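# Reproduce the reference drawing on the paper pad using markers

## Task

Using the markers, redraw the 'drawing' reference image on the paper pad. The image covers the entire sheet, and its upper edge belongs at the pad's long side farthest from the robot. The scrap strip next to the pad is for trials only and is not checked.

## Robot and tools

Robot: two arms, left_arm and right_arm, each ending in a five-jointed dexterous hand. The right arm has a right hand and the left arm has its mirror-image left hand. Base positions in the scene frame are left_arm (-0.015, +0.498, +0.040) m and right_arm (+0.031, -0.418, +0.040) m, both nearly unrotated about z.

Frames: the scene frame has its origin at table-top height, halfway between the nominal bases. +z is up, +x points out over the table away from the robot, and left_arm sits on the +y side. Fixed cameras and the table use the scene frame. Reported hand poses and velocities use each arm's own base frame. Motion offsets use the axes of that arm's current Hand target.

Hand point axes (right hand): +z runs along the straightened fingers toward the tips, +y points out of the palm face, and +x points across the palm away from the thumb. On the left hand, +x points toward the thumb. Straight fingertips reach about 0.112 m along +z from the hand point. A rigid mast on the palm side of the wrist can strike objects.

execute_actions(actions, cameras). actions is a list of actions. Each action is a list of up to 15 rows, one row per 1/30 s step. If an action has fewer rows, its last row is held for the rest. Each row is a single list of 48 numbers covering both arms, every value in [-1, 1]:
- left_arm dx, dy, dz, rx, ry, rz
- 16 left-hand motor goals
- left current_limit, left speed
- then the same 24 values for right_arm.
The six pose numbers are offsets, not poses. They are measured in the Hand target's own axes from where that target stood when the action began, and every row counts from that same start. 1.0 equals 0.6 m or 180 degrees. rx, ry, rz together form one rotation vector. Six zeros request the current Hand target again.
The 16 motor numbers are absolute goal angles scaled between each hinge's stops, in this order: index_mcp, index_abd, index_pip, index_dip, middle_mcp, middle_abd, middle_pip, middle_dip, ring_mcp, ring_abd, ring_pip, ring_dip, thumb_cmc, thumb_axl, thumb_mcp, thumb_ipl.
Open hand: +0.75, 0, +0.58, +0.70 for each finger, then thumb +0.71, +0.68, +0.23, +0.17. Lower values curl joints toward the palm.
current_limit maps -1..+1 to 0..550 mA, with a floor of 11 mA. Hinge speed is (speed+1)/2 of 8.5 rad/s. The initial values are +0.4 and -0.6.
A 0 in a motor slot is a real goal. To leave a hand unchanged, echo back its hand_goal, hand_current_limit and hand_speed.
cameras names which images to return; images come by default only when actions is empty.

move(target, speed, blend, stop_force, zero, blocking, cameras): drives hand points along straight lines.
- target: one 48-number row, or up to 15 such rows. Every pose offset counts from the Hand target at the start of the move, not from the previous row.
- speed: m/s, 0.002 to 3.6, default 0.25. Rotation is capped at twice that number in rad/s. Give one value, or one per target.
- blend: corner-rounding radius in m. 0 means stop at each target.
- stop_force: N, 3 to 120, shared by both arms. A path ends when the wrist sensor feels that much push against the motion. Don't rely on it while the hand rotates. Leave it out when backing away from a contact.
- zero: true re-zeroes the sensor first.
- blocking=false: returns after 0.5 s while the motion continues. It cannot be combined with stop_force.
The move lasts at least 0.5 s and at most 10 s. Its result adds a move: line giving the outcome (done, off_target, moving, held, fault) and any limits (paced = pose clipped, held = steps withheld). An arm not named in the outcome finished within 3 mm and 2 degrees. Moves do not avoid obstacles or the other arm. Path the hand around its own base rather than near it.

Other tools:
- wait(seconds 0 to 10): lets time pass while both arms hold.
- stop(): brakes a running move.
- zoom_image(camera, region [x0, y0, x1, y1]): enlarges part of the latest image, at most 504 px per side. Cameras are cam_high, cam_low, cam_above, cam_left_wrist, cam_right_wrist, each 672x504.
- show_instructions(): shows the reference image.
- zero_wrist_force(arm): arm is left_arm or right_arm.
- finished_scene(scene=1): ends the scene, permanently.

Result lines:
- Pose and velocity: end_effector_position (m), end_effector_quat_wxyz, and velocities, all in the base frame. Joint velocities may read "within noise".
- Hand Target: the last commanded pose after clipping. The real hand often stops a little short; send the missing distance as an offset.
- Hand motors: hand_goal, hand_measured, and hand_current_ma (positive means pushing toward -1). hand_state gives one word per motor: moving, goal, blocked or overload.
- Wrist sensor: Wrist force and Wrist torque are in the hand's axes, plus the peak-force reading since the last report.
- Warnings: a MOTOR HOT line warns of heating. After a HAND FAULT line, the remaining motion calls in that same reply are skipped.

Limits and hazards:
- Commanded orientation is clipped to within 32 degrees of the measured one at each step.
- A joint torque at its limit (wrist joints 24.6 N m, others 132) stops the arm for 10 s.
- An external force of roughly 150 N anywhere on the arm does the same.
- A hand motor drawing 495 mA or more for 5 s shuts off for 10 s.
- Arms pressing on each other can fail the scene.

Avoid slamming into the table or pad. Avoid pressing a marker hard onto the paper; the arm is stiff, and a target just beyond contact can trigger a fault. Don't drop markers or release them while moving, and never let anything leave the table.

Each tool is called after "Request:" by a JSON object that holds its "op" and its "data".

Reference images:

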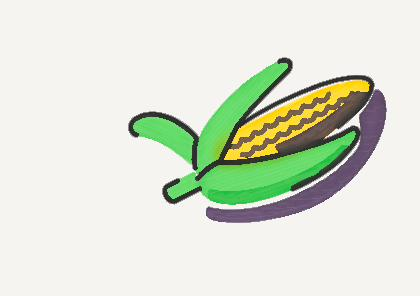

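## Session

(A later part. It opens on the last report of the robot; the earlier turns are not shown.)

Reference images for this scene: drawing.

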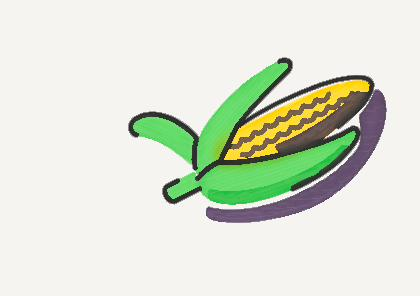

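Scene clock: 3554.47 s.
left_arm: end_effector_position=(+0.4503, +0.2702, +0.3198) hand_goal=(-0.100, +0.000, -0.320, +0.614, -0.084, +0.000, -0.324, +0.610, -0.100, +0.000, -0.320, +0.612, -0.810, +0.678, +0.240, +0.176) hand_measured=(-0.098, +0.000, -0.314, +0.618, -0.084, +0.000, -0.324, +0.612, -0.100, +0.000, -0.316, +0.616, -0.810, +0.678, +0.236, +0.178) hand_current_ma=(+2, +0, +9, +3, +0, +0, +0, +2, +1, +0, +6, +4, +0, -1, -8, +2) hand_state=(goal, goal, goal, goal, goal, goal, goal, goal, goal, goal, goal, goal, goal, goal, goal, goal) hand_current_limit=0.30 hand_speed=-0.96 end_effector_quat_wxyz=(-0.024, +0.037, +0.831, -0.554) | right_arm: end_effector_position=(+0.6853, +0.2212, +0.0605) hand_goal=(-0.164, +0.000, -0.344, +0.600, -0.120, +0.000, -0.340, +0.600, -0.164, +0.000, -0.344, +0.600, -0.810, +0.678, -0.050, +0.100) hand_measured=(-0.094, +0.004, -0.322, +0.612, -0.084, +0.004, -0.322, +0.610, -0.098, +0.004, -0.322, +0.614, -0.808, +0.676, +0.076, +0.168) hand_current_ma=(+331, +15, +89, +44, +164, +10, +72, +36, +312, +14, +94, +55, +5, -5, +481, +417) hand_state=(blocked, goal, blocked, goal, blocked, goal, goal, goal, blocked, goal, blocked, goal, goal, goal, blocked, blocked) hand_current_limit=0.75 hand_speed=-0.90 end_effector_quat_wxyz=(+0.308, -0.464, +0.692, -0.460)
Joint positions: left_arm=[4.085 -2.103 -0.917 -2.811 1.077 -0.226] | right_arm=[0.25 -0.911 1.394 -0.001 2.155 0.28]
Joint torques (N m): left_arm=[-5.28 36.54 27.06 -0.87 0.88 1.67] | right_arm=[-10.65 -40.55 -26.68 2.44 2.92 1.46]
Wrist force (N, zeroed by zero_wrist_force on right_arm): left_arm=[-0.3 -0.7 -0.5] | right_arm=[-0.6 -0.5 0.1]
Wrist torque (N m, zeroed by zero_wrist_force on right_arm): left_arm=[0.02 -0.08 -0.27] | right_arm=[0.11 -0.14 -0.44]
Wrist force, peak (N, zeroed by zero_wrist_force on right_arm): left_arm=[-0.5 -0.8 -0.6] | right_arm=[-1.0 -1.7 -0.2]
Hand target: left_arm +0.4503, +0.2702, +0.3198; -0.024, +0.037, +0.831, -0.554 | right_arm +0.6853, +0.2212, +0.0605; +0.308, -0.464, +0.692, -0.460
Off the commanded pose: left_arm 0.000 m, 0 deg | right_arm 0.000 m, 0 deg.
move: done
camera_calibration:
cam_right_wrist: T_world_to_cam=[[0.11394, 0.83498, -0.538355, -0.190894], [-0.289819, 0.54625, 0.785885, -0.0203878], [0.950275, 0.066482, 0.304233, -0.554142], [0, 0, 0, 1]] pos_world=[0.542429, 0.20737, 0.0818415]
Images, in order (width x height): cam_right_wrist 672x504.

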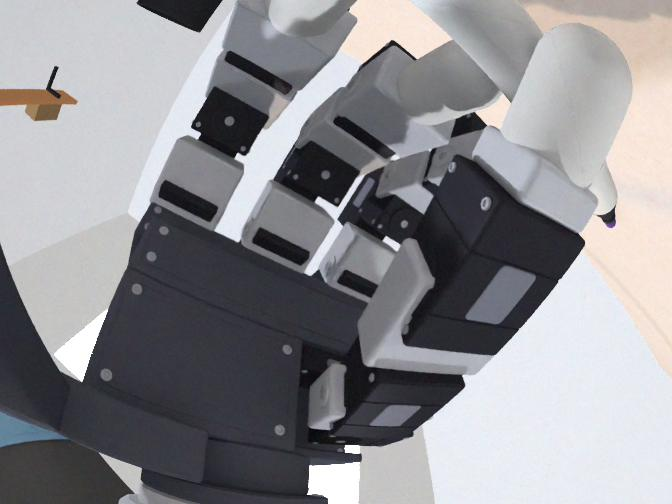

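Request:
{"op": "move", "data": {"target": [0,0,0,0,0,0,-0.1,0,-0.32,0.614,-0.085,0,-0.325,0.61,-0.1,0,-0.32,0.612,-0.81,0.678,0.24,0.175,0.3,-0.96,0,0.0985,0.041,0,0,0,-0.165,0,-0.345,0.6,-0.12,0,-0.34,0.6,-0.165,0,-0.345,0.6,-0.81,0.678,-0.05,0.1,0.75,-0.9], "speed": 0.1}}

Request:
{"op": "move", "data": {"target": [0,0,0,0,0,0,-0.1,0,-0.32,0.614,-0.085,0,-0.325,0.61,-0.1,0,-0.32,0.612,-0.81,0.678,0.24,0.175,0.3,-0.96,0,0.0162,0.0067,0,0,0,-0.165,0,-0.345,0.6,-0.12,0,-0.34,0.6,-0.165,0,-0.345,0.6,-0.81,0.678,-0.05,0.1,0.75,-0.9], "speed": 0.012, "stop_force": 3}}

Scene clock: 3559.23 s.
left_arm: end_effector_position=(+0.4503, +0.2702, +0.3198) hand_goal=(-0.100, +0.000, -0.320, +0.614, -0.084, +0.000, -0.324, +0.610, -0.100, +0.000, -0.320, +0.612, -0.810, +0.678, +0.240, +0.176) hand_measured=(-0.098, +0.000, -0.314, +0.618, -0.084, +0.000, -0.324, +0.612, -0.100, +0.000, -0.316, +0.616, -0.810, +0.678, +0.236, +0.178) hand_current_ma=(+2, +0, +9, +3, +0, +0, +0, +2, +1, +0, +6, +4, +0, -1, -8, +2) hand_state=(goal, goal, goal, goal, goal, goal, goal, goal, goal, goal, goal, goal, goal, goal, goal, goal) hand_current_limit=0.30 hand_speed=-0.96 end_effector_quat_wxyz=(-0.024, +0.037, +0.831, -0.554) | right_arm: end_effector_position=(+0.6852, +0.2211, -0.0034) hand_goal=(-0.164, +0.000, -0.344, +0.600, -0.120, +0.000, -0.340, +0.600, -0.164, +0.000, -0.344, +0.600, -0.810, +0.678, -0.050, +0.100) hand_measured=(-0.094, +0.004, -0.322, +0.612, -0.084, +0.004, -0.322, +0.610, -0.098, +0.004, -0.322, +0.614, -0.808, +0.676, +0.076, +0.168) hand_current_ma=(+331, +15, +89, +44, +164, +10, +72, +36, +312, +14, +94, +55, +5, -5, +481, +417) hand_state=(blocked, goal, blocked, goal, blocked, goal, goal, goal, blocked, goal, blocked, goal, goal, goal, blocked, blocked) hand_current_limit=0.75 hand_speed=-0.90 end_effector_quat_wxyz=(+0.308, -0.464, +0.692, -0.460)
Joint positions: left_arm=[4.085 -2.103 -0.917 -2.811 1.077 -0.226] | right_arm=[0.25 -0.832 1.441 -0.128 2.155 0.28]
Joint torques (N m): left_arm=[-4.41 36.21 27.53 -0.84 1.05 1.79] | right_arm=[8.29 -39.1 -11.47 -2.73 2.27 -1.35]
Wrist force (N, zeroed by zero_wrist_force on right_arm): left_arm=[-0.4 -0.6 -0.3] | right_arm=[-0.5 -0.4 0.2]
Wrist torque (N m, zeroed by zero_wrist_force on right_arm): left_arm=[0.02 -0.05 -0.29] | right_arm=[0.11 -0.15 -0.43]
Wrist force, peak (N, zeroed by zero_wrist_force on right_arm): left_arm=[-0.7 -0.8 -0.6] | right_arm=[-0.5 -1.2 -0.2]
Hand target: left_arm +0.4503, +0.2702, +0.3198; -0.024, +0.037, +0.831, -0.554 | right_arm +0.6852, +0.2212, -0.0035; +0.308, -0.464, +0.692, -0.460
Off the commanded pose: left_arm 0.000 m, 0 deg | right_arm 0.000 m, 0 deg.
move: done

Scene clock: 3561.37 s.
left_arm: end_effector_position=(+0.4503, +0.2702, +0.3198) hand_goal=(-0.100, +0.000, -0.320, +0.614, -0.084, +0.000, -0.324, +0.610, -0.100, +0.000, -0.320, +0.612, -0.810, +0.678, +0.240, +0.176) hand_measured=(-0.098, +0.000, -0.314, +0.618, -0.084, +0.000, -0.324, +0.612, -0.100, +0.000, -0.316, +0.616, -0.810, +0.678, +0.236, +0.178) hand_current_ma=(+2, +0, +9, +3, +0, +0, +0, +2, +1, +0, +6, +4, +0, -1, -8, +2) hand_state=(goal, goal, goal, goal, goal, goal, goal, goal, goal, goal, goal, goal, goal, goal, goal, goal) hand_current_limit=0.30 hand_speed=-0.96 end_effector_quat_wxyz=(-0.024, +0.037, +0.831, -0.554) | right_arm: end_effector_position=(+0.6851, +0.2212, -0.0135) hand_goal=(-0.164, +0.000, -0.344, +0.600, -0.120, +0.000, -0.340, +0.600, -0.164, +0.000, -0.344, +0.600, -0.810, +0.678, -0.050, +0.100) hand_measured=(-0.098, +0.004, -0.324, +0.610, -0.086, +0.004, -0.326, +0.606, -0.100, +0.004, -0.322, +0.610, -0.808, +0.676, +0.078, +0.168) hand_current_ma=(+320, +15, +83, +38, +158, +10, +59, +21, +303, +14, +88, +37, +5, -5, +481, +417) hand_state=(blocked, goal, blocked, goal, blocked, goal, goal, goal, blocked, goal, blocked, goal, goal, goal, blocked, blocked) hand_current_limit=0.75 hand_speed=-0.90 end_effector_quat_wxyz=(+0.308, -0.464, +0.692, -0.460)
Joint positions: left_arm=[4.085 -2.103 -0.917 -2.811 1.077 -0.226] | right_arm=[0.25 -0.818 1.446 -0.147 2.155 0.28]
Joint torques (N m): left_arm=[-5.09 35.96 28.55 -0.77 0.8 1.76] | right_arm=[10.32 -56.05 -24.44 2.69 2.23 -0.09]
Wrist force (N, zeroed by zero_wrist_force on right_arm): left_arm=[-0.7 -0.5 -0.5] | right_arm=[-0.2 -0.8 -0.2]
Wrist torque (N m, zeroed by zero_wrist_force on right_arm): left_arm=[0.05 -0.02 -0.32] | right_arm=[0.10 -0.18 -0.41]
Wrist force, peak (N, zeroed by zero_wrist_force on right_arm): left_arm=[-0.5 -0.7 -0.7] | right_arm=[-0.4 -3.8 -0.8]
Hand target: left_arm +0.4503, +0.2702, +0.3198; -0.024, +0.037, +0.831, -0.554 | right_arm +0.6851, +0.2212, -0.0135; +0.308, -0.464, +0.692, -0.460 (not the last commanded pose)
Off the commanded pose: left_arm 0.000 m, 0 deg | right_arm 0.001 m, 0 deg.
move: contact (right_arm)

Contact at −.0135. Release.

Request:
{"op": "move", "data": {"target": [0,0,0,0,0,0,-0.1,0,-0.32,0.614,-0.085,0,-0.325,0.61,-0.1,0,-0.32,0.612,-0.81,0.678,0.24,0.175,0.3,-0.96,0,-0.0006,-0.0003,0,0,0,-0.092,0,-0.318,0.614,-0.078,0,-0.322,0.608,-0.09,0,-0.318,0.612,-0.81,0.678,0.085,0.17,0.3,-0.97]}}

Request:
{"op": "move", "data": {"target": [0,0,0,0,0,0,-0.1,0,-0.32,0.614,-0.085,0,-0.325,0.61,-0.1,0,-0.32,0.612,-0.81,0.678,0.24,0.175,0.3,-0.96,0,0,0,0,0,0,-0.092,0,-0.318,0.614,-0.078,0,-0.322,0.608,-0.09,0,-0.318,0.612,-0.81,0.678,0.24,0.17,0.3,-0.96], "cameras": ["cam_right_wrist"]}}

Request:
{"op": "move", "data": {"target": [[0,0,0,0,0,0,-0.1,0,-0.32,0.614,-0.085,0,-0.325,0.61,-0.1,0,-0.32,0.612,-0.81,0.678,0.24,0.175,0.3,-0.96,0,-0.0462,-0.0192,0,0,0,-0.092,0,-0.318,0.614,-0.078,0,-0.322,0.608,-0.09,0,-0.318,0.612,-0.81,0.678,0.24,0.17,0.3,-0.96],[0,0,0,0,0,0,-0.1,0,-0.32,0.614,-0.085,0,-0.325,0.61,-0.1,0,-0.32,0.612,-0.81,0.678,0.24,0.175,0.3,-0.96,0,-0.1385,-0.0577,0,0,0,-0.092,0,-0.318,0.614,-0.078,0,-0.322,0.608,-0.09,0,-0.318,0.612,-0.81,0.678,0.24,0.17,0.3,-0.96]], "speed": [0.05, 0.15], "blend": [0.01, 0], "cameras": ["cam_right_wrist", "cam_high"]}}

Request:
{"op": "zoom_image", "data": {"camera": "cam_high", "region": [160, 130, 300, 280]}}

Scene clock: 3567.93 s.
left_arm: end_effector_position=(+0.4503, +0.2702, +0.3198) hand_goal=(-0.100, +0.000, -0.320, +0.614, -0.084, +0.000, -0.324, +0.610, -0.100, +0.000, -0.320, +0.612, -0.810, +0.678, +0.240, +0.176) hand_measured=(-0.098, +0.000, -0.314, +0.618, -0.084, +0.000, -0.324, +0.612, -0.100, +0.000, -0.316, +0.616, -0.810, +0.678, +0.236, +0.178) hand_current_ma=(+2, +0, +9, +3, +0, +0, +0, +2, +1, +0, +6, +4, +0, -1, -8, +2) hand_state=(goal, goal, goal, goal, goal, goal, goal, goal, goal, goal, goal, goal, goal, goal, goal, goal) hand_current_limit=0.30 hand_speed=-0.96 end_effector_quat_wxyz=(-0.024, +0.037, +0.831, -0.554) | right_arm: end_effector_position=(+0.6851, +0.2212, -0.0131) hand_goal=(-0.092, +0.000, -0.318, +0.614, -0.078, +0.000, -0.322, +0.608, -0.090, +0.000, -0.318, +0.612, -0.810, +0.678, +0.086, +0.170) hand_measured=(-0.096, +0.004, -0.316, +0.614, -0.080, +0.002, -0.320, +0.608, -0.096, +0.004, -0.314, +0.614, -0.808, +0.676, +0.086, +0.166) hand_current_ma=(+5, +15, +9, +2, -10, +9, +7, +0, +0, +14, +13, +4, +4, -5, +81, +30) hand_state=(moving, goal, goal, goal, goal, goal, goal, goal, moving, goal, goal, goal, goal, goal, moving, moving) hand_current_limit=0.30 hand_speed=-0.97 end_effector_quat_wxyz=(+0.308, -0.464, +0.692, -0.460)
Joint positions: left_arm=[4.085 -2.103 -0.917 -2.811 1.077 -0.226] | right_arm=[0.25 -0.818 1.446 -0.146 2.155 0.28]
Joint torques (N m): left_arm=[-4.08 36.75 27.9 -0.75 0.93 1.76] | right_arm=[10.59 -55.8 -24.26 2.61 3.09 0.35]
Wrist force (N, zeroed by zero_wrist_force on right_arm): left_arm=[-0.2 -0.7 -0.5] | right_arm=[-0.7 -2.1 -0.8]
Wrist torque (N m, zeroed by zero_wrist_force on right_arm): left_arm=[0.02 -0.08 -0.27] | right_arm=[-0.03 -0.11 -0.46]
Wrist force, peak (N, zeroed by zero_wrist_force on right_arm): left_arm=[-0.6 -0.7 -0.7] | right_arm=[-0.3 -2.8 -0.8]
Hand target: left_arm +0.4503, +0.2702, +0.3198; -0.024, +0.037, +0.831, -0.554 | right_arm +0.6851, +0.2212, -0.0131; +0.308, -0.464, +0.692, -0.460
Off the commanded pose: left_arm 0.000 m, 0 deg | right_arm 0.000 m, 0 deg.
move: done

Scene clock: 3569.67 s.
left_arm: end_effector_position=(+0.4503, +0.2702, +0.3198) hand_goal=(-0.100, +0.000, -0.320, +0.614, -0.084, +0.000, -0.324, +0.610, -0.100, +0.000, -0.320, +0.612, -0.810, +0.678, +0.240, +0.176) hand_measured=(-0.098, +0.000, -0.314, +0.618, -0.084, +0.000, -0.324, +0.612, -0.100, +0.000, -0.316, +0.616, -0.810, +0.678, +0.236, +0.178) hand_current_ma=(+2, +0, +9, +3, +0, +0, +0, +2, +1, +0, +6, +4, +0, -1, -8, +2) hand_state=(goal, goal, goal, goal, goal, goal, goal, goal, goal, goal, goal, goal, goal, goal, goal, goal) hand_current_limit=0.30 hand_speed=-0.96 end_effector_quat_wxyz=(-0.024, +0.037, +0.831, -0.554) | right_arm: end_effector_position=(+0.6851, +0.2212, -0.0131) hand_goal=(-0.092, +0.000, -0.318, +0.614, -0.078, +0.000, -0.322, +0.608, -0.090, +0.000, -0.318, +0.612, -0.810, +0.678, +0.240, +0.170) hand_measured=(-0.092, +0.004, -0.316, +0.614, -0.080, +0.002, -0.320, +0.608, -0.092, +0.004, -0.314, +0.614, -0.808, +0.676, +0.234, +0.170) hand_current_ma=(-3, +12, +9, +2, -9, +9, +7, +0, -8, +10, +13, +4, +4, -5, -31, -4) hand_state=(goal, goal, goal, goal, goal, goal, goal, goal, goal, goal, goal, goal, goal, goal, goal, goal) hand_current_limit=0.30 hand_speed=-0.96 end_effector_quat_wxyz=(+0.308, -0.464, +0.692, -0.460)
Joint positions: left_arm=[4.085 -2.103 -0.917 -2.811 1.077 -0.226] | right_arm=[0.25 -0.819 1.446 -0.146 2.155 0.28]
Joint torques (N m): left_arm=[-5.23 36.49 28.01 -1 0.97 1.69] | right_arm=[8.26 -55.15 -25.09 2.41 3.13 1.52]
Wrist force (N, zeroed by zero_wrist_force on right_arm): left_arm=[-0.4 -0.6 -0.5] | right_arm=[-0.4 -0.7 -0.2]
Wrist torque (N m, zeroed by zero_wrist_force on right_arm): left_arm=[0.03 -0.05 -0.29] | right_arm=[0.11 -0.16 -0.43]
Wrist force, peak (N, zeroed by zero_wrist_force on right_arm): left_arm=[-0.5 -0.8 -0.7] | right_arm=[-0.5 -1.2 -0.5]
Hand target: left_arm +0.4503, +0.2702, +0.3198; -0.024, +0.037, +0.831, -0.554 | right_arm +0.6851, +0.2212, -0.0131; +0.308, -0.464, +0.692, -0.460
Off the commanded pose: left_arm 0.000 m, 0 deg | right_arm 0.000 m, 0 deg.
move: done
camera_calibration:
cam_right_wrist: T_world_to_cam=[[0.113863, 0.835006, -0.538331, -0.230541], [-0.289724, 0.546211, 0.785948, 0.0372962], [0.950313, 0.0664773, 0.304114, -0.531586], [0, 0, 0, 1]] pos_world=[0.542229, 0.20747, 0.00824219]
Images, in order (width x height): cam_right_wrist 672x504.

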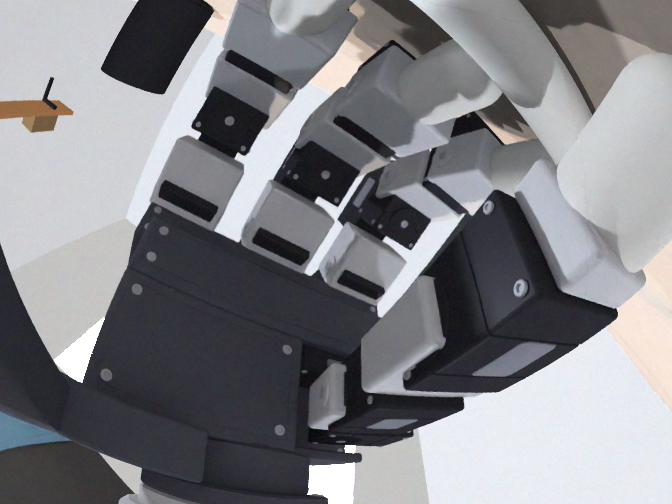

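Scene clock: 3571.17 s.
left_arm: end_effector_position=(+0.4503, +0.2702, +0.3198) hand_goal=(-0.100, +0.000, -0.320, +0.614, -0.084, +0.000, -0.324, +0.610, -0.100, +0.000, -0.320, +0.612, -0.810, +0.678, +0.240, +0.176) hand_measured=(-0.098, +0.000, -0.314, +0.618, -0.084, +0.000, -0.324, +0.612, -0.100, +0.000, -0.316, +0.616, -0.810, +0.678, +0.236, +0.178) hand_current_ma=(+2, +0, +9, +3, +0, +0, +0, +2, +1, +0, +6, +4, +0, -1, -8, +2) hand_state=(goal, goal, goal, goal, goal, goal, goal, goal, goal, goal, goal, goal, goal, goal, goal, goal) hand_current_limit=0.30 hand_speed=-0.96 end_effector_quat_wxyz=(-0.024, +0.037, +0.831, -0.554) | right_arm: end_effector_position=(+0.6853, +0.2212, +0.0769) hand_goal=(-0.092, +0.000, -0.318, +0.614, -0.078, +0.000, -0.322, +0.608, -0.090, +0.000, -0.318, +0.612, -0.810, +0.678, +0.240, +0.170) hand_measured=(-0.092, +0.004, -0.316, +0.614, -0.080, +0.002, -0.320, +0.608, -0.092, +0.004, -0.314, +0.614, -0.808, +0.676, +0.234, +0.170) hand_current_ma=(-3, +12, +9, +2, -9, +9, +7, +0, -8, +10, +13, +4, +4, -5, -30, -4) hand_state=(goal, goal, goal, goal, goal, goal, goal, goal, goal, goal, goal, goal, goal, goal, goal, goal) hand_current_limit=0.30 hand_speed=-0.96 end_effector_quat_wxyz=(+0.308, -0.464, +0.692, -0.460)
Joint positions: left_arm=[4.085 -2.103 -0.917 -2.811 1.077 -0.226] | right_arm=[0.25 -0.928 1.377 0.032 2.155 0.28]
Joint torques (N m): left_arm=[-5.15 36.71 28.12 -0.85 0.9 1.76] | right_arm=[-10.84 -53.75 -27.48 2.74 -0.38 1.51]
Wrist force (N, zeroed by zero_wrist_force on right_arm): left_arm=[-0.4 -0.6 -0.5] | right_arm=[-0.1 -0.7 -0.4]
Wrist torque (N m, zeroed by zero_wrist_force on right_arm): left_arm=[0.04 -0.05 -0.29] | right_arm=[0.14 -0.19 -0.38]
Wrist force, peak (N, zeroed by zero_wrist_force on right_arm): left_arm=[-0.4 -0.9 -0.6] | right_arm=[-0.4 -1.6 -0.5]
Hand target: left_arm +0.4503, +0.2702, +0.3198; -0.024, +0.037, +0.831, -0.554 | right_arm +0.6853, +0.2212, +0.0769; +0.308, -0.464, +0.692, -0.460
Off the commanded pose: left_arm 0.000 m, 0 deg | right_arm 0.000 m, 0 deg.
move: done
camera_calibration:
cam_right_wrist: T_world_to_cam=[[0.113863, 0.835006, -0.538331, -0.182168], [-0.289724, 0.546211, 0.785948, -0.0333026], [0.950313, 0.0664773, 0.304114, -0.559116], [0, 0, 0, 1]] pos_world=[0.542429, 0.20747, 0.0981422]
Images, in order (width x height): cam_high 672x504, cam_right_wrist 672x504.

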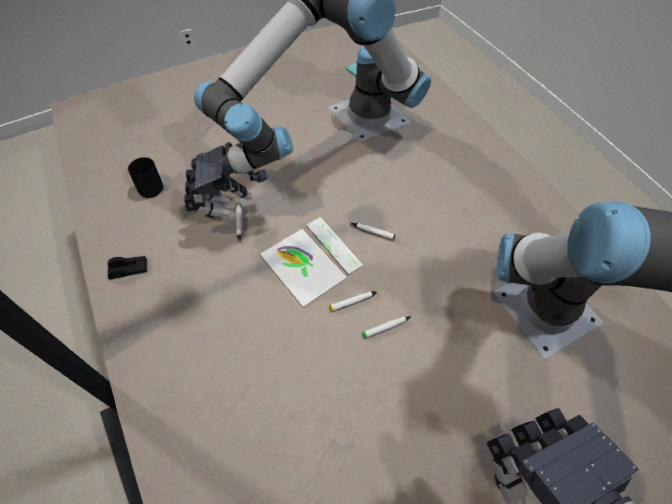

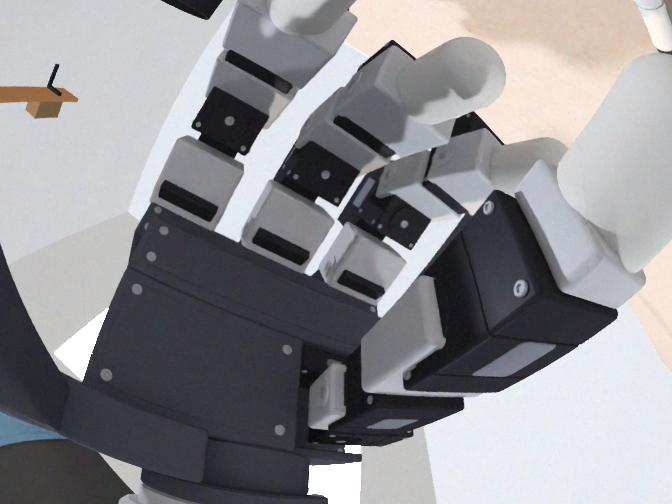

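Scaled by 3.360.

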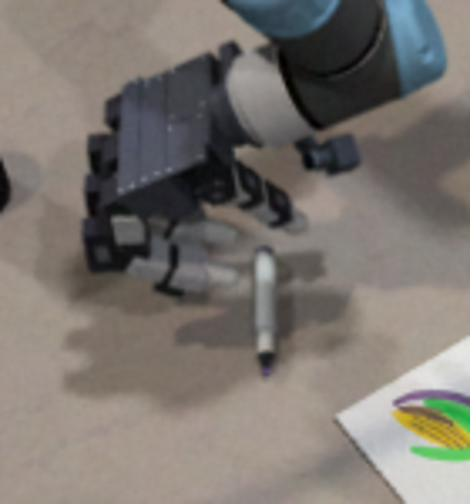

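Request:
{"op": "zoom_image", "data": {"camera": "cam_high", "region": [310, 195, 430, 285]}}

Request:
{"op": "move", "data": {"target": [0,0,0,0,0,0,-0.1,0,-0.32,0.614,-0.085,0,-0.325,0.61,-0.1,0,-0.32,0.612,-0.81,0.678,0.24,0.175,0.3,-0.96,0.1266,-0.2519,-0.5913,0,-0.4219,-0.1758,-0.088,0,-0.32,0.624,-0.06,0,-0.32,0.624,-0.088,0,-0.32,0.624,-0.81,0.678,0.226,0.168,0.4,-0.6], "speed": 0.25, "cameras": ["cam_above", "cam_high"]}}

Request:
{"op": "zoom_image", "data": {"camera": "cam_above", "region": [260, 400, 420, 504]}}

Scaled by 4.200.

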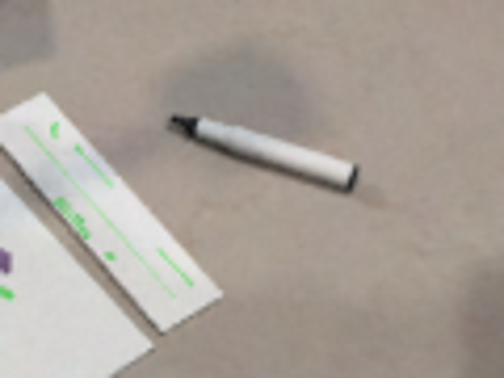

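Scene clock: 3657.00 s.
left_arm: end_effector_position=(+0.4503, +0.2702, +0.3198) hand_goal=(-0.100, +0.000, -0.320, +0.614, -0.084, +0.000, -0.324, +0.610, -0.100, +0.000, -0.320, +0.612, -0.810, +0.678, +0.240, +0.176) hand_measured=(-0.098, +0.000, -0.314, +0.618, -0.084, +0.000, -0.324, +0.612, -0.100, +0.000, -0.316, +0.616, -0.810, +0.678, +0.236, +0.178) hand_current_ma=(+2, +0, +9, +3, +0, +0, +0, +2, +1, +0, +6, +4, +0, -1, -8, +2) hand_state=(goal, goal, goal, goal, goal, goal, goal, goal, goal, goal, goal, goal, goal, goal, goal, goal) hand_current_limit=0.30 hand_speed=-0.96 end_effector_quat_wxyz=(-0.024, +0.037, +0.831, -0.554) | right_arm: end_effector_position=(+0.4079, +0.2533, +0.3535) hand_goal=(-0.088, +0.000, -0.320, +0.624, -0.060, +0.000, -0.320, +0.624, -0.088, +0.000, -0.320, +0.624, -0.810, +0.678, +0.226, +0.168) hand_measured=(-0.090, +0.004, -0.316, +0.622, -0.062, +0.002, -0.320, +0.622, -0.090, +0.004, -0.314, +0.622, -0.808, +0.676, +0.226, +0.170) hand_current_ma=(-8, +11, +16, -9, -10, +9, +0, -9, -10, +10, +21, -9, +4, -5, +0, +5) hand_state=(goal, goal, goal, goal, goal, goal, goal, goal, goal, goal, goal, goal, goal, goal, goal, goal) hand_current_limit=0.40 hand_speed=-0.60 end_effector_quat_wxyz=(-0.536, +0.804, -0.216, +0.143)
Joint positions: left_arm=[4.085 -2.103 -0.917 -2.811 1.077 -0.226] | right_arm=[-0.141 -1.56 1.561 0.839 0.544 -0.761]
Joint torques (N m): left_arm=[-5.97 35.65 27.57 -0.74 1.03 1.7] | right_arm=[-11.54 -12.05 -28.28 4.16 -3.66 -1.15]
Wrist force (N, zeroed by zero_wrist_force on right_arm): left_arm=[-0.5 -0.6 -0.6] | right_arm=[-0.3 -1.1 -0.1]
Wrist torque (N m, zeroed by zero_wrist_force on right_arm): left_arm=[0.04 -0.05 -0.29] | right_arm=[0.04 -0.18 -0.36]
Wrist force, peak (N, zeroed by zero_wrist_force on right_arm): left_arm=[-0.7 -0.8 -0.6] | right_arm=[-0.8 -1.4 -0.4]
Hand target: left_arm +0.4503, +0.2702, +0.3198; -0.024, +0.037, +0.831, -0.554 | right_arm +0.4079, +0.2533, +0.3535; -0.536, +0.804, -0.216, +0.143
Off the commanded pose: left_arm 0.000 m, 0 deg | right_arm 0.000 m, 0 deg.
move: done
Images, in order (width x height): cam_high 672x504, cam_above 672x504.

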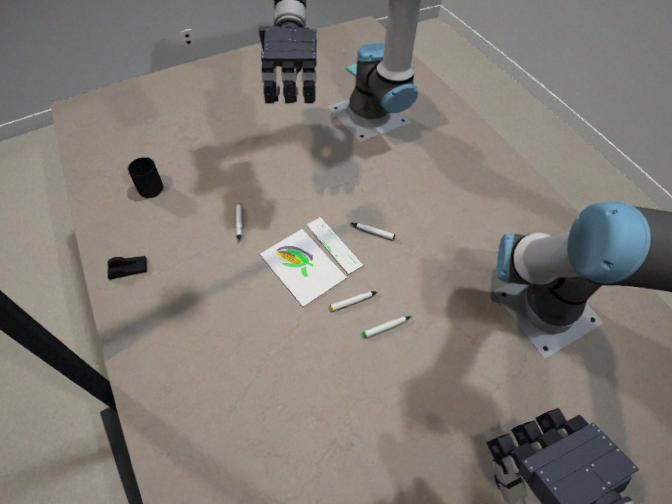

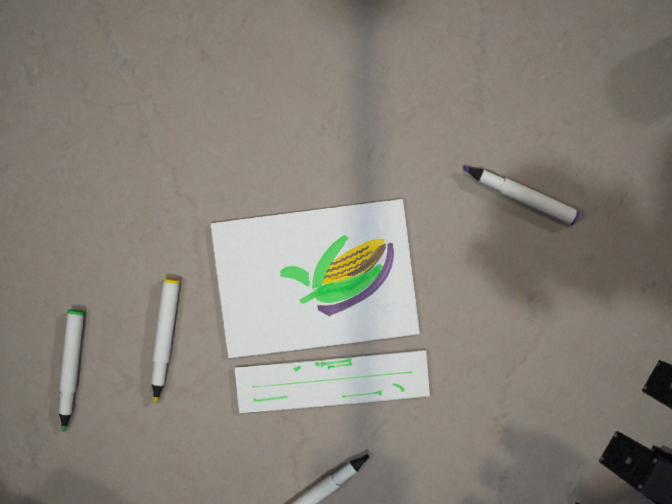

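Scaled by 3.150.

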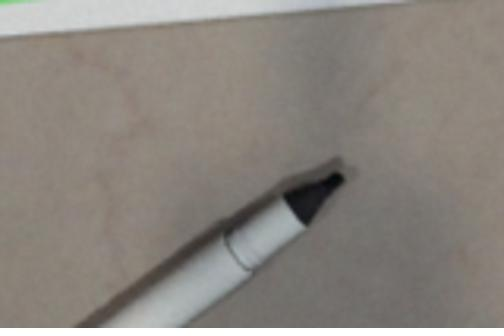

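Request:
{"op": "move", "data": {"target": [0,0,0,0,0,0,-0.1,0,-0.32,0.614,-0.085,0,-0.325,0.61,-0.1,0,-0.32,0.612,-0.81,0.678,0.24,0.175,0.3,-0.96,-0.1752,-0.0494,0.1336,0,-0.4103,-0.1709,-0.088,0,-0.32,0.624,-0.06,0,-0.32,0.624,-0.088,0,-0.32,0.624,-0.81,0.678,0.226,0.168,0.4,-0.6], "speed": 0.2, "cameras": ["cam_high"]}}

Scene clock: 3692.60 s.
left_arm: end_effector_position=(+0.4503, +0.2702, +0.3198) hand_goal=(-0.100, +0.000, -0.320, +0.614, -0.084, +0.000, -0.324, +0.610, -0.100, +0.000, -0.320, +0.612, -0.810, +0.678, +0.240, +0.176) hand_measured=(-0.098, +0.000, -0.314, +0.618, -0.084, +0.000, -0.324, +0.612, -0.100, +0.000, -0.316, +0.616, -0.810, +0.678, +0.236, +0.178) hand_current_ma=(+2, +0, +9, +3, +0, +0, +0, +2, +1, +0, +6, +4, +0, -1, -8, +2) hand_state=(goal, goal, goal, goal, goal, goal, goal, goal, goal, goal, goal, goal, goal, goal, goal, goal) hand_current_limit=0.30 hand_speed=-0.96 end_effector_quat_wxyz=(-0.024, +0.037, +0.831, -0.554) | right_arm: end_effector_position=(+0.3597, +0.3798, +0.3502) hand_goal=(-0.088, +0.000, -0.320, +0.624, -0.060, +0.000, -0.320, +0.624, -0.088, +0.000, -0.320, +0.624, -0.810, +0.678, +0.226, +0.168) hand_measured=(-0.090, +0.004, -0.316, +0.622, -0.062, +0.002, -0.320, +0.622, -0.090, +0.004, -0.314, +0.622, -0.808, +0.676, +0.226, +0.170) hand_current_ma=(-8, +11, +16, -9, -10, +8, +0, -9, -9, +10, +21, -9, +4, -5, +0, +5) hand_state=(goal, goal, goal, goal, goal, goal, goal, goal, goal, goal, goal, goal, goal, goal, goal, goal) hand_current_limit=0.40 hand_speed=-0.60 end_effector_quat_wxyz=(-0.503, +0.754, +0.351, -0.235)
Joint positions: left_arm=[4.085 -2.103 -0.917 -2.811 1.077 -0.226] | right_arm=[0.273 -0.962 1.154 2.315 0.703 -2.629]
Joint torques (N m): left_arm=[-5.52 36.8 28.34 -0.82 1.04 1.7] | right_arm=[9.81 -36.55 -28.13 5.36 1.66 -1.44]
Wrist force (N, zeroed by zero_wrist_force on right_arm): left_arm=[-0.4 -0.6 -0.6] | right_arm=[-0.3 -0.7 0.0]
Wrist torque (N m, zeroed by zero_wrist_force on right_arm): left_arm=[0.05 -0.06 -0.29] | right_arm=[0.09 -0.17 -0.34]
Wrist force, peak (N, zeroed by zero_wrist_force on right_arm): left_arm=[-0.1 -1.0 -0.7] | right_arm=[-0.5 -1.1 -0.4]
Hand target: left_arm +0.4503, +0.2702, +0.3198; -0.024, +0.037, +0.831, -0.554 | right_arm +0.3597, +0.3799, +0.3502; -0.503, +0.754, +0.351, -0.235
Off the commanded pose: left_arm 0.000 m, 0 deg | right_arm 0.000 m, 0 deg.
move: done
Images, in order (width x height): cam_high 672x504.

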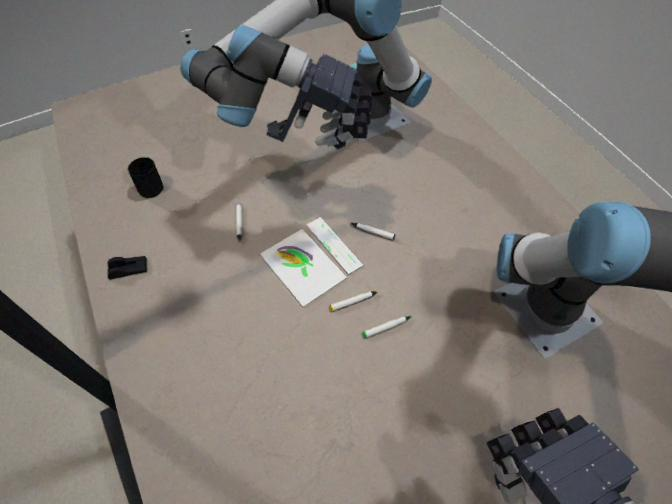

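Request:
{"op": "move", "data": {"target": [0,0,0,0,0,0,-0.1,0,-0.32,0.614,-0.085,0,-0.325,0.61,-0.1,0,-0.32,0.612,-0.81,0.678,0.24,0.175,0.3,-0.96,-0.0956,0.0823,0.2366,0,-0.3867,-0.1611,-0.088,0,-0.32,0.624,-0.06,0,-0.32,0.624,-0.088,0,-0.32,0.624,-0.81,0.678,0.226,0.168,0.4,-0.6], "speed": 0.2, "cameras": ["cam_high", "cam_right_wrist", "cam_above"]}}

Scene clock: 3703.40 s.
left_arm: end_effector_position=(+0.4503, +0.2702, +0.3198) hand_goal=(-0.100, +0.000, -0.320, +0.614, -0.084, +0.000, -0.324, +0.610, -0.100, +0.000, -0.320, +0.612, -0.810, +0.678, +0.240, +0.176) hand_measured=(-0.098, +0.000, -0.314, +0.618, -0.084, +0.000, -0.324, +0.612, -0.100, +0.000, -0.316, +0.616, -0.810, +0.678, +0.236, +0.178) hand_current_ma=(+2, +0, +9, +3, +0, +0, +0, +2, +1, +0, +6, +4, +0, -1, -8, +2) hand_state=(goal, goal, goal, goal, goal, goal, goal, goal, goal, goal, goal, goal, goal, goal, goal, goal) hand_current_limit=0.30 hand_speed=-0.96 end_effector_quat_wxyz=(-0.024, +0.037, +0.831, -0.554) | right_arm: end_effector_position=(+0.2369, +0.4081, +0.2503) hand_goal=(-0.088, +0.000, -0.320, +0.624, -0.060, +0.000, -0.320, +0.624, -0.088, +0.000, -0.320, +0.624, -0.810, +0.678, +0.226, +0.168) hand_measured=(-0.090, +0.004, -0.316, +0.622, -0.062, +0.002, -0.320, +0.622, -0.090, +0.004, -0.314, +0.622, -0.808, +0.676, +0.226, +0.170) hand_current_ma=(-8, +11, +16, -9, -10, +8, +0, -9, -9, +10, +21, -9, +4, -5, +0, +5) hand_state=(goal, goal, goal, goal, goal, goal, goal, goal, goal, goal, goal, goal, goal, goal, goal, goal) hand_current_limit=0.40 hand_speed=-0.60 end_effector_quat_wxyz=(-0.256, +0.382, +0.739, -0.493)
Joint positions: left_arm=[4.085 -2.103 -0.917 -2.811 1.077 -0.226] | right_arm=[0.753 -0.776 1.129 2.393 1.444 -3.09]
Joint torques (N m): left_arm=[-6.3 36.34 26.98 -0.68 0.99 1.62] | right_arm=[10.43 -41.42 -12.71 -0.07 2.43 -1.18]
Wrist force (N, zeroed by zero_wrist_force on right_arm): left_arm=[-0.4 -0.5 -0.5] | right_arm=[-0.4 -0.5 0.0]
Wrist torque (N m, zeroed by zero_wrist_force on right_arm): left_arm=[0.04 -0.05 -0.29] | right_arm=[0.11 -0.16 -0.33]
Wrist force, peak (N, zeroed by zero_wrist_force on right_arm): left_arm=[-0.5 -0.9 -0.7] | right_arm=[-0.6 -0.9 -0.3]
Hand target: left_arm +0.4503, +0.2702, +0.3198; -0.024, +0.037, +0.831, -0.554 | right_arm +0.2368, +0.4081, +0.2503; -0.256, +0.381, +0.739, -0.493
Off the commanded pose: left_arm 0.000 m, 0 deg | right_arm 0.000 m, 0 deg.
move: done
camera_calibration:
cam_right_wrist: T_world_to_cam=[[0.642574, -0.543839, -0.539758, 0.244072], [0.619397, -0.045999, 0.783729, -0.374738], [-0.451051, -0.837928, 0.307294, 0.502146], [0, 0, 0, 1]] pos_world=[0.30177, 0.536261, 0.271126]
Images, in order (width x height): cam_high 672x504, cam_above 672x504, cam_right_wrist 672x504.

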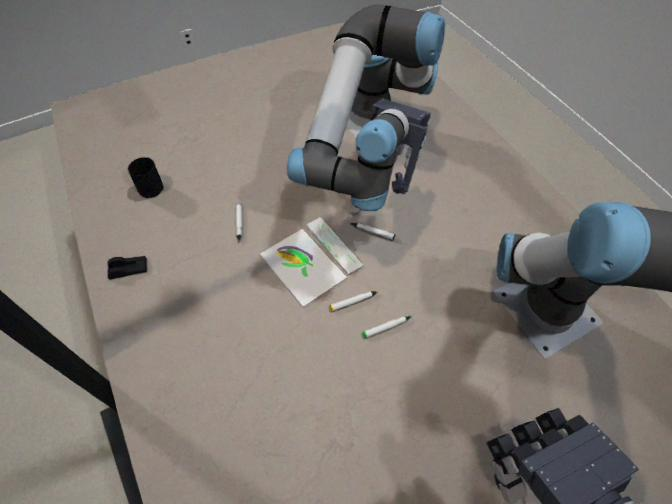

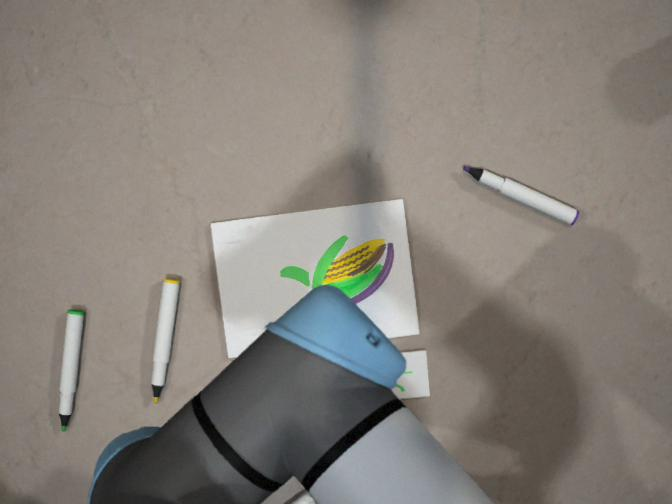

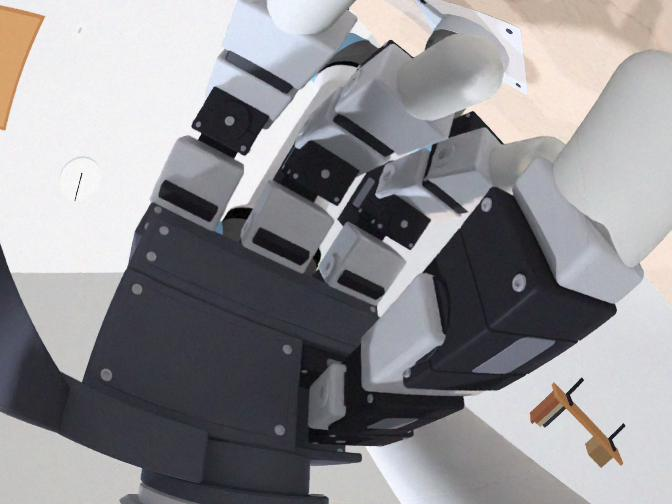

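Request:
{"op": "move", "data": {"target": [0,0,0,0,0,0,-0.1,0,-0.32,0.614,-0.085,0,-0.325,0.61,-0.1,0,-0.32,0.612,-0.81,0.678,0.24,0.175,0.3,-0.96,0,0.1999,0.0833,0,0,0,-0.088,0,-0.32,0.624,-0.06,0,-0.32,0.624,-0.088,0,-0.32,0.624,-0.81,0.678,0.226,0.168,0.4,-0.6], "speed": 0.15, "cameras": ["cam_high", "cam_right_wrist", "cam_low", "cam_left_wrist"]}}

Request:
{"op": "zoom_image", "data": {"camera": "cam_low", "region": [280, 150, 460, 300]}}

Request:
{"op": "zoom_image", "data": {"camera": "cam_high", "region": [270, 100, 450, 260]}}

Scene clock: 3712.67 s.
left_arm: end_effector_position=(+0.4503, +0.2702, +0.3198) hand_goal=(-0.100, +0.000, -0.320, +0.614, -0.084, +0.000, -0.324, +0.610, -0.100, +0.000, -0.320, +0.612, -0.810, +0.678, +0.240, +0.176) hand_measured=(-0.098, +0.000, -0.314, +0.618, -0.084, +0.000, -0.324, +0.612, -0.100, +0.000, -0.316, +0.616, -0.810, +0.678, +0.236, +0.178) hand_current_ma=(+2, +0, +9, +3, +0, +0, +0, +2, +1, +0, +6, +4, +0, -1, -8, +2) hand_state=(goal, goal, goal, goal, goal, goal, goal, goal, goal, goal, goal, goal, goal, goal, goal, goal) hand_current_limit=0.30 hand_speed=-0.96 end_effector_quat_wxyz=(-0.024, +0.037, +0.831, -0.554) | right_arm: end_effector_position=(+0.2365, +0.4081, +0.1204) hand_goal=(-0.088, +0.000, -0.320, +0.624, -0.060, +0.000, -0.320, +0.624, -0.088, +0.000, -0.320, +0.624, -0.810, +0.678, +0.226, +0.168) hand_measured=(-0.090, +0.004, -0.316, +0.622, -0.062, +0.002, -0.320, +0.622, -0.090, +0.004, -0.314, +0.622, -0.808, +0.676, +0.226, +0.170) hand_current_ma=(-8, +11, +16, -9, -10, +8, +0, -9, -9, +10, +21, -9, +4, -5, +0, +5) hand_state=(goal, goal, goal, goal, goal, goal, goal, goal, goal, goal, goal, goal, goal, goal, goal, goal) hand_current_limit=0.40 hand_speed=-0.60 end_effector_quat_wxyz=(-0.256, +0.381, +0.739, -0.493)
Joint positions: left_arm=[4.085 -2.103 -0.917 -2.811 1.077 -0.226] | right_arm=[0.754 -0.626 1.212 2.16 1.444 -3.09]
Joint torques (N m): left_arm=[-5.79 36.95 28.21 -0.71 1.02 1.75] | right_arm=[9 -44.56 -17.16 0.27 -2.68 1.63]
Wrist force (N, zeroed by zero_wrist_force on right_arm): left_arm=[-0.4 -0.9 -0.4] | right_arm=[-0.4 -0.5 -0.3]
Wrist torque (N m, zeroed by zero_wrist_force on right_arm): left_arm=[-0.01 -0.05 -0.28] | right_arm=[0.14 -0.15 -0.35]
Wrist force, peak (N, zeroed by zero_wrist_force on right_arm): left_arm=[-0.4 -0.8 -0.9] | right_arm=[-0.2 -1.6 -0.6]
Hand target: left_arm +0.4503, +0.2702, +0.3198; -0.024, +0.037, +0.831, -0.554 | right_arm +0.2365, +0.4081, +0.1204; -0.256, +0.381, +0.739, -0.493
Off the commanded pose: left_arm 0.000 m, 0 deg | right_arm 0.000 m, 0 deg.
move: done
camera_calibration:
cam_left_wrist: T_world_to_cam=[[0.792837, -0.296654, 0.532359, -0.483606], [-0.334512, 0.518348, 0.787031, -0.294363], [-0.509423, -0.802067, 0.311731, 0.46442], [0, 0, 0, 1]] pos_world=[0.521539, 0.381615, 0.344351]
cam_right_wrist: T_world_to_cam=[[0.642695, -0.54368, -0.539773, 0.17415], [0.619482, -0.0457437, 0.783677, -0.272915], [-0.450761, -0.838045, 0.3074, 0.541812], [0, 0, 0, 1]] pos_world=[0.301368, 0.536261, 0.141326]
Images, in order (width x height): cam_high 672x504, cam_low 672x504, cam_left_wrist 672x504, cam_right_wrist 672x504.

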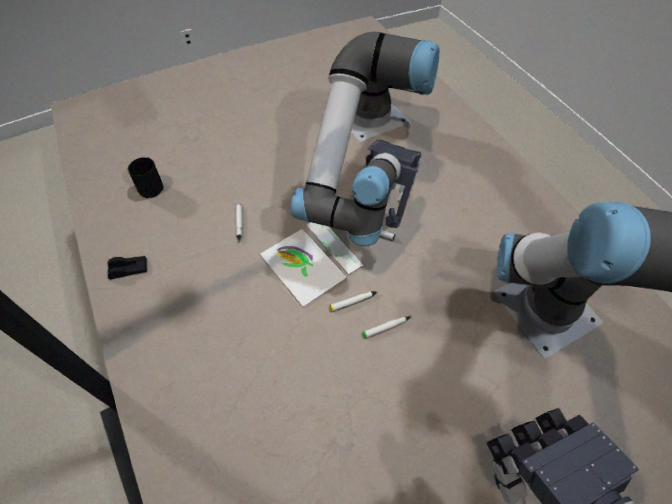

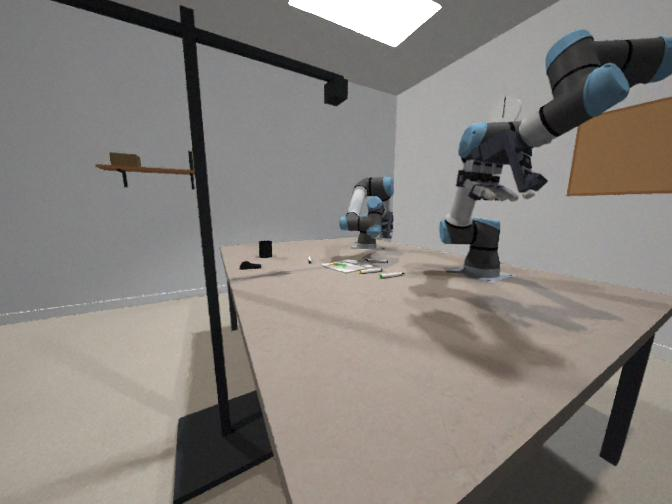

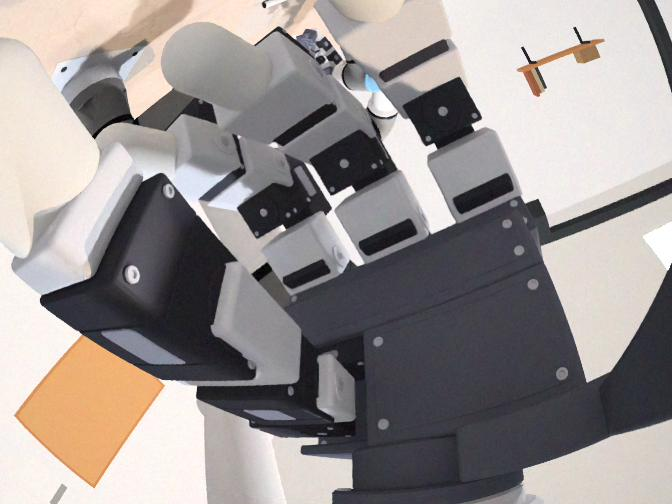

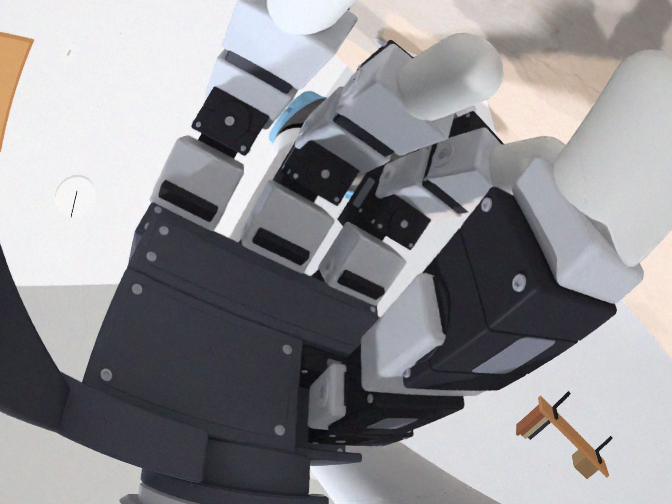

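Scaled by 2.800.

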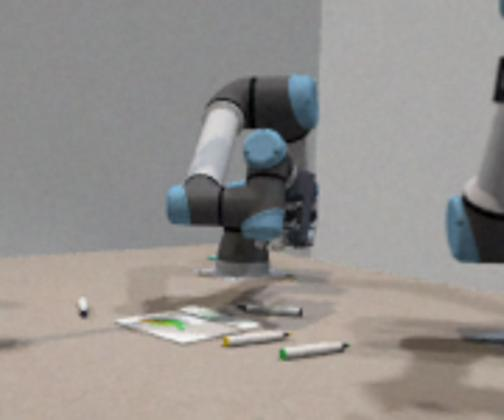

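Scaled by 2.800.

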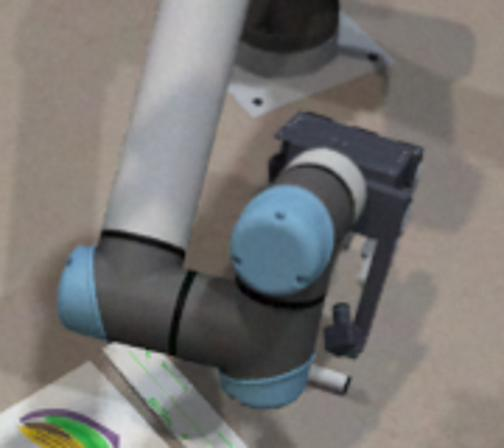

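Request:
{"op": "move", "data": {"target": [0,0,0,0,0,0,-0.1,0,-0.32,0.614,-0.085,0,-0.325,0.61,-0.1,0,-0.32,0.612,-0.81,0.678,0.24,0.175,0.3,-0.96,0,0.0929,0.0387,0,0,0,-0.088,0,-0.32,0.624,-0.06,0,-0.32,0.624,-0.088,0,-0.32,0.624,-0.81,0.678,0.226,0.168,0.4,-0.6], "speed": 0.1, "cameras": ["cam_high", "cam_right_wrist", "cam_low"]}}

Request:
{"op": "zoom_image", "data": {"camera": "cam_low", "region": [280, 180, 460, 300]}}

Request:
{"op": "zoom_image", "data": {"camera": "cam_high", "region": [270, 120, 450, 280]}}

Request:
{"op": "zoom_image", "data": {"camera": "cam_right_wrist", "region": [400, 0, 672, 250]}}

Scene clock: 3724.57 s.
left_arm: end_effector_position=(+0.4503, +0.2702, +0.3198) hand_goal=(-0.100, +0.000, -0.320, +0.614, -0.084, +0.000, -0.324, +0.610, -0.100, +0.000, -0.320, +0.612, -0.810, +0.678, +0.240, +0.176) hand_measured=(-0.098, +0.000, -0.314, +0.618, -0.084, +0.000, -0.324, +0.612, -0.100, +0.000, -0.316, +0.616, -0.810, +0.678, +0.236, +0.178) hand_current_ma=(+2, +0, +9, +3, +0, +0, +0, +2, +1, +0, +6, +4, +0, -1, -8, +2) hand_state=(goal, goal, goal, goal, goal, goal, goal, goal, goal, goal, goal, goal, goal, goal, goal, goal) hand_current_limit=0.30 hand_speed=-0.96 end_effector_quat_wxyz=(-0.024, +0.037, +0.831, -0.554) | right_arm: end_effector_position=(+0.2364, +0.4081, +0.0601) hand_goal=(-0.088, +0.000, -0.320, +0.624, -0.060, +0.000, -0.320, +0.624, -0.088, +0.000, -0.320, +0.624, -0.810, +0.678, +0.226, +0.168) hand_measured=(-0.090, +0.004, -0.316, +0.622, -0.062, +0.002, -0.320, +0.622, -0.090, +0.004, -0.314, +0.622, -0.808, +0.676, +0.226, +0.170) hand_current_ma=(-8, +11, +16, -9, -10, +8, +0, -9, -9, +10, +21, -9, +4, -5, +0, +5) hand_state=(goal, goal, goal, goal, goal, goal, goal, goal, goal, goal, goal, goal, goal, goal, goal, goal) hand_current_limit=0.40 hand_speed=-0.60 end_effector_quat_wxyz=(-0.256, +0.381, +0.739, -0.493)
Joint positions: left_arm=[4.085 -2.103 -0.917 -2.811 1.077 -0.226] | right_arm=[0.754 -0.537 1.213 2.069 1.443 -3.09]
Joint torques (N m): left_arm=[-5.3 37.09 27.14 -0.87 1.02 1.68] | right_arm=[9.55 -43.8 -21.49 -0.12 -2.67 1.49]
Wrist force (N, zeroed by zero_wrist_force on right_arm): left_arm=[-0.4 -0.6 -0.5] | right_arm=[-0.1 -0.6 -0.2]
Wrist torque (N m, zeroed by zero_wrist_force on right_arm): left_arm=[0.03 -0.05 -0.29] | right_arm=[0.13 -0.20 -0.33]
Wrist force, peak (N, zeroed by zero_wrist_force on right_arm): left_arm=[-0.8 -0.5 -0.7] | right_arm=[-0.5 -1.3 -0.6]
Hand target: left_arm +0.4503, +0.2702, +0.3198; -0.024, +0.037, +0.831, -0.554 | right_arm +0.2364, +0.4081, +0.0600; -0.256, +0.381, +0.739, -0.493
Off the commanded pose: left_arm 0.000 m, 0 deg | right_arm 0.000 m, 0 deg.
move: done
camera_calibration:
cam_right_wrist: T_world_to_cam=[[0.642754, -0.543638, -0.539746, 0.14157], [0.61941, -0.0457796, 0.783731, -0.225483], [-0.450775, -0.838071, 0.30731, 0.560359], [0, 0, 0, 1]] pos_world=[0.301268, 0.536261, 0.0809263]
Images, in order (width x height): cam_high 672x504, cam_low 672x504, cam_right_wrist 672x504.

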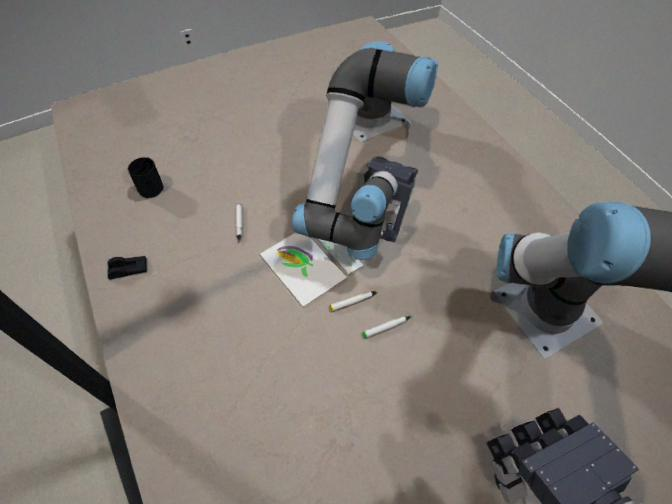

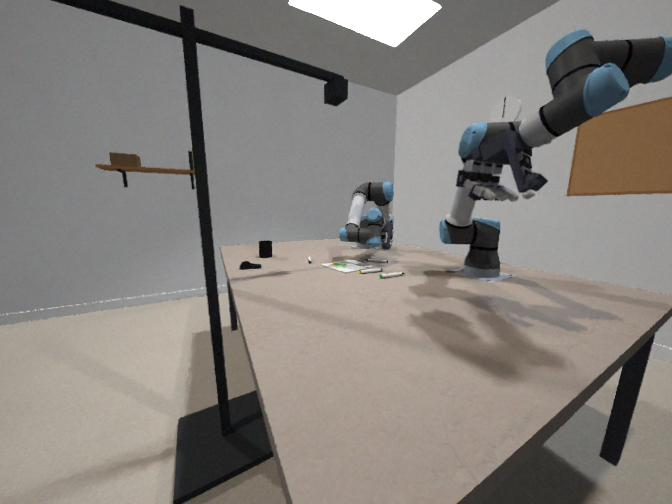

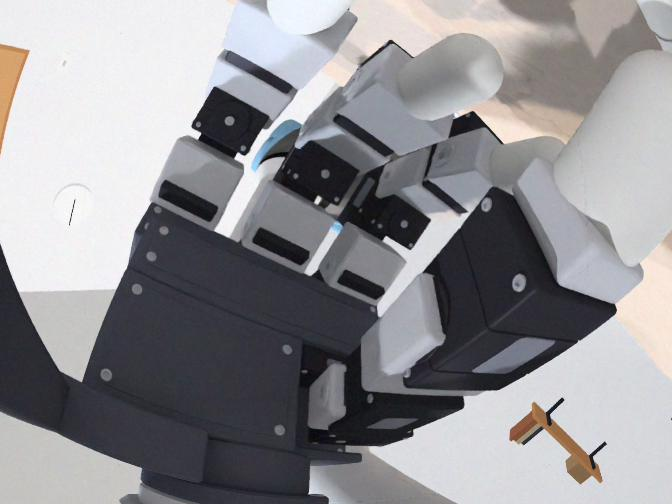

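Scaled by 2.800.

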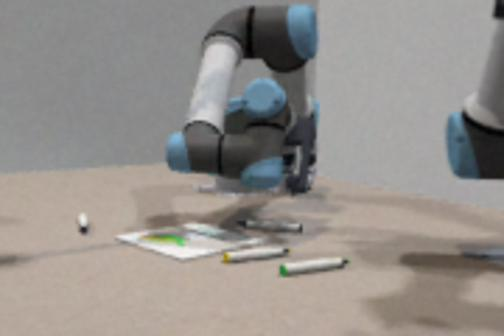

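Scaled by 2.800.

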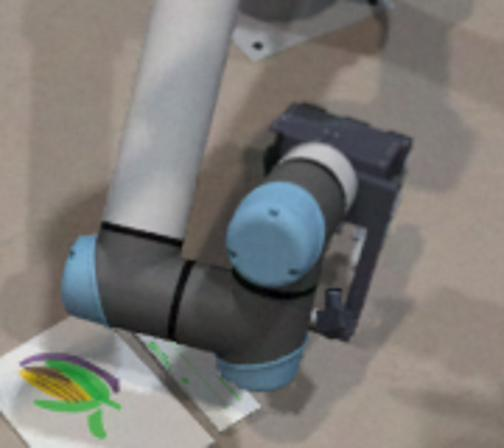

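Scaled by 1.853 from the camera's 672x504 image, which has a finer 960x720 frame.

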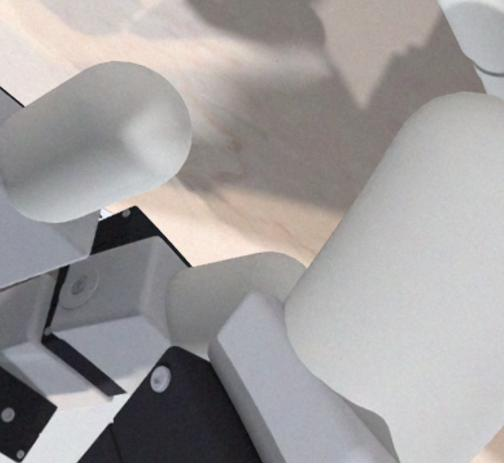

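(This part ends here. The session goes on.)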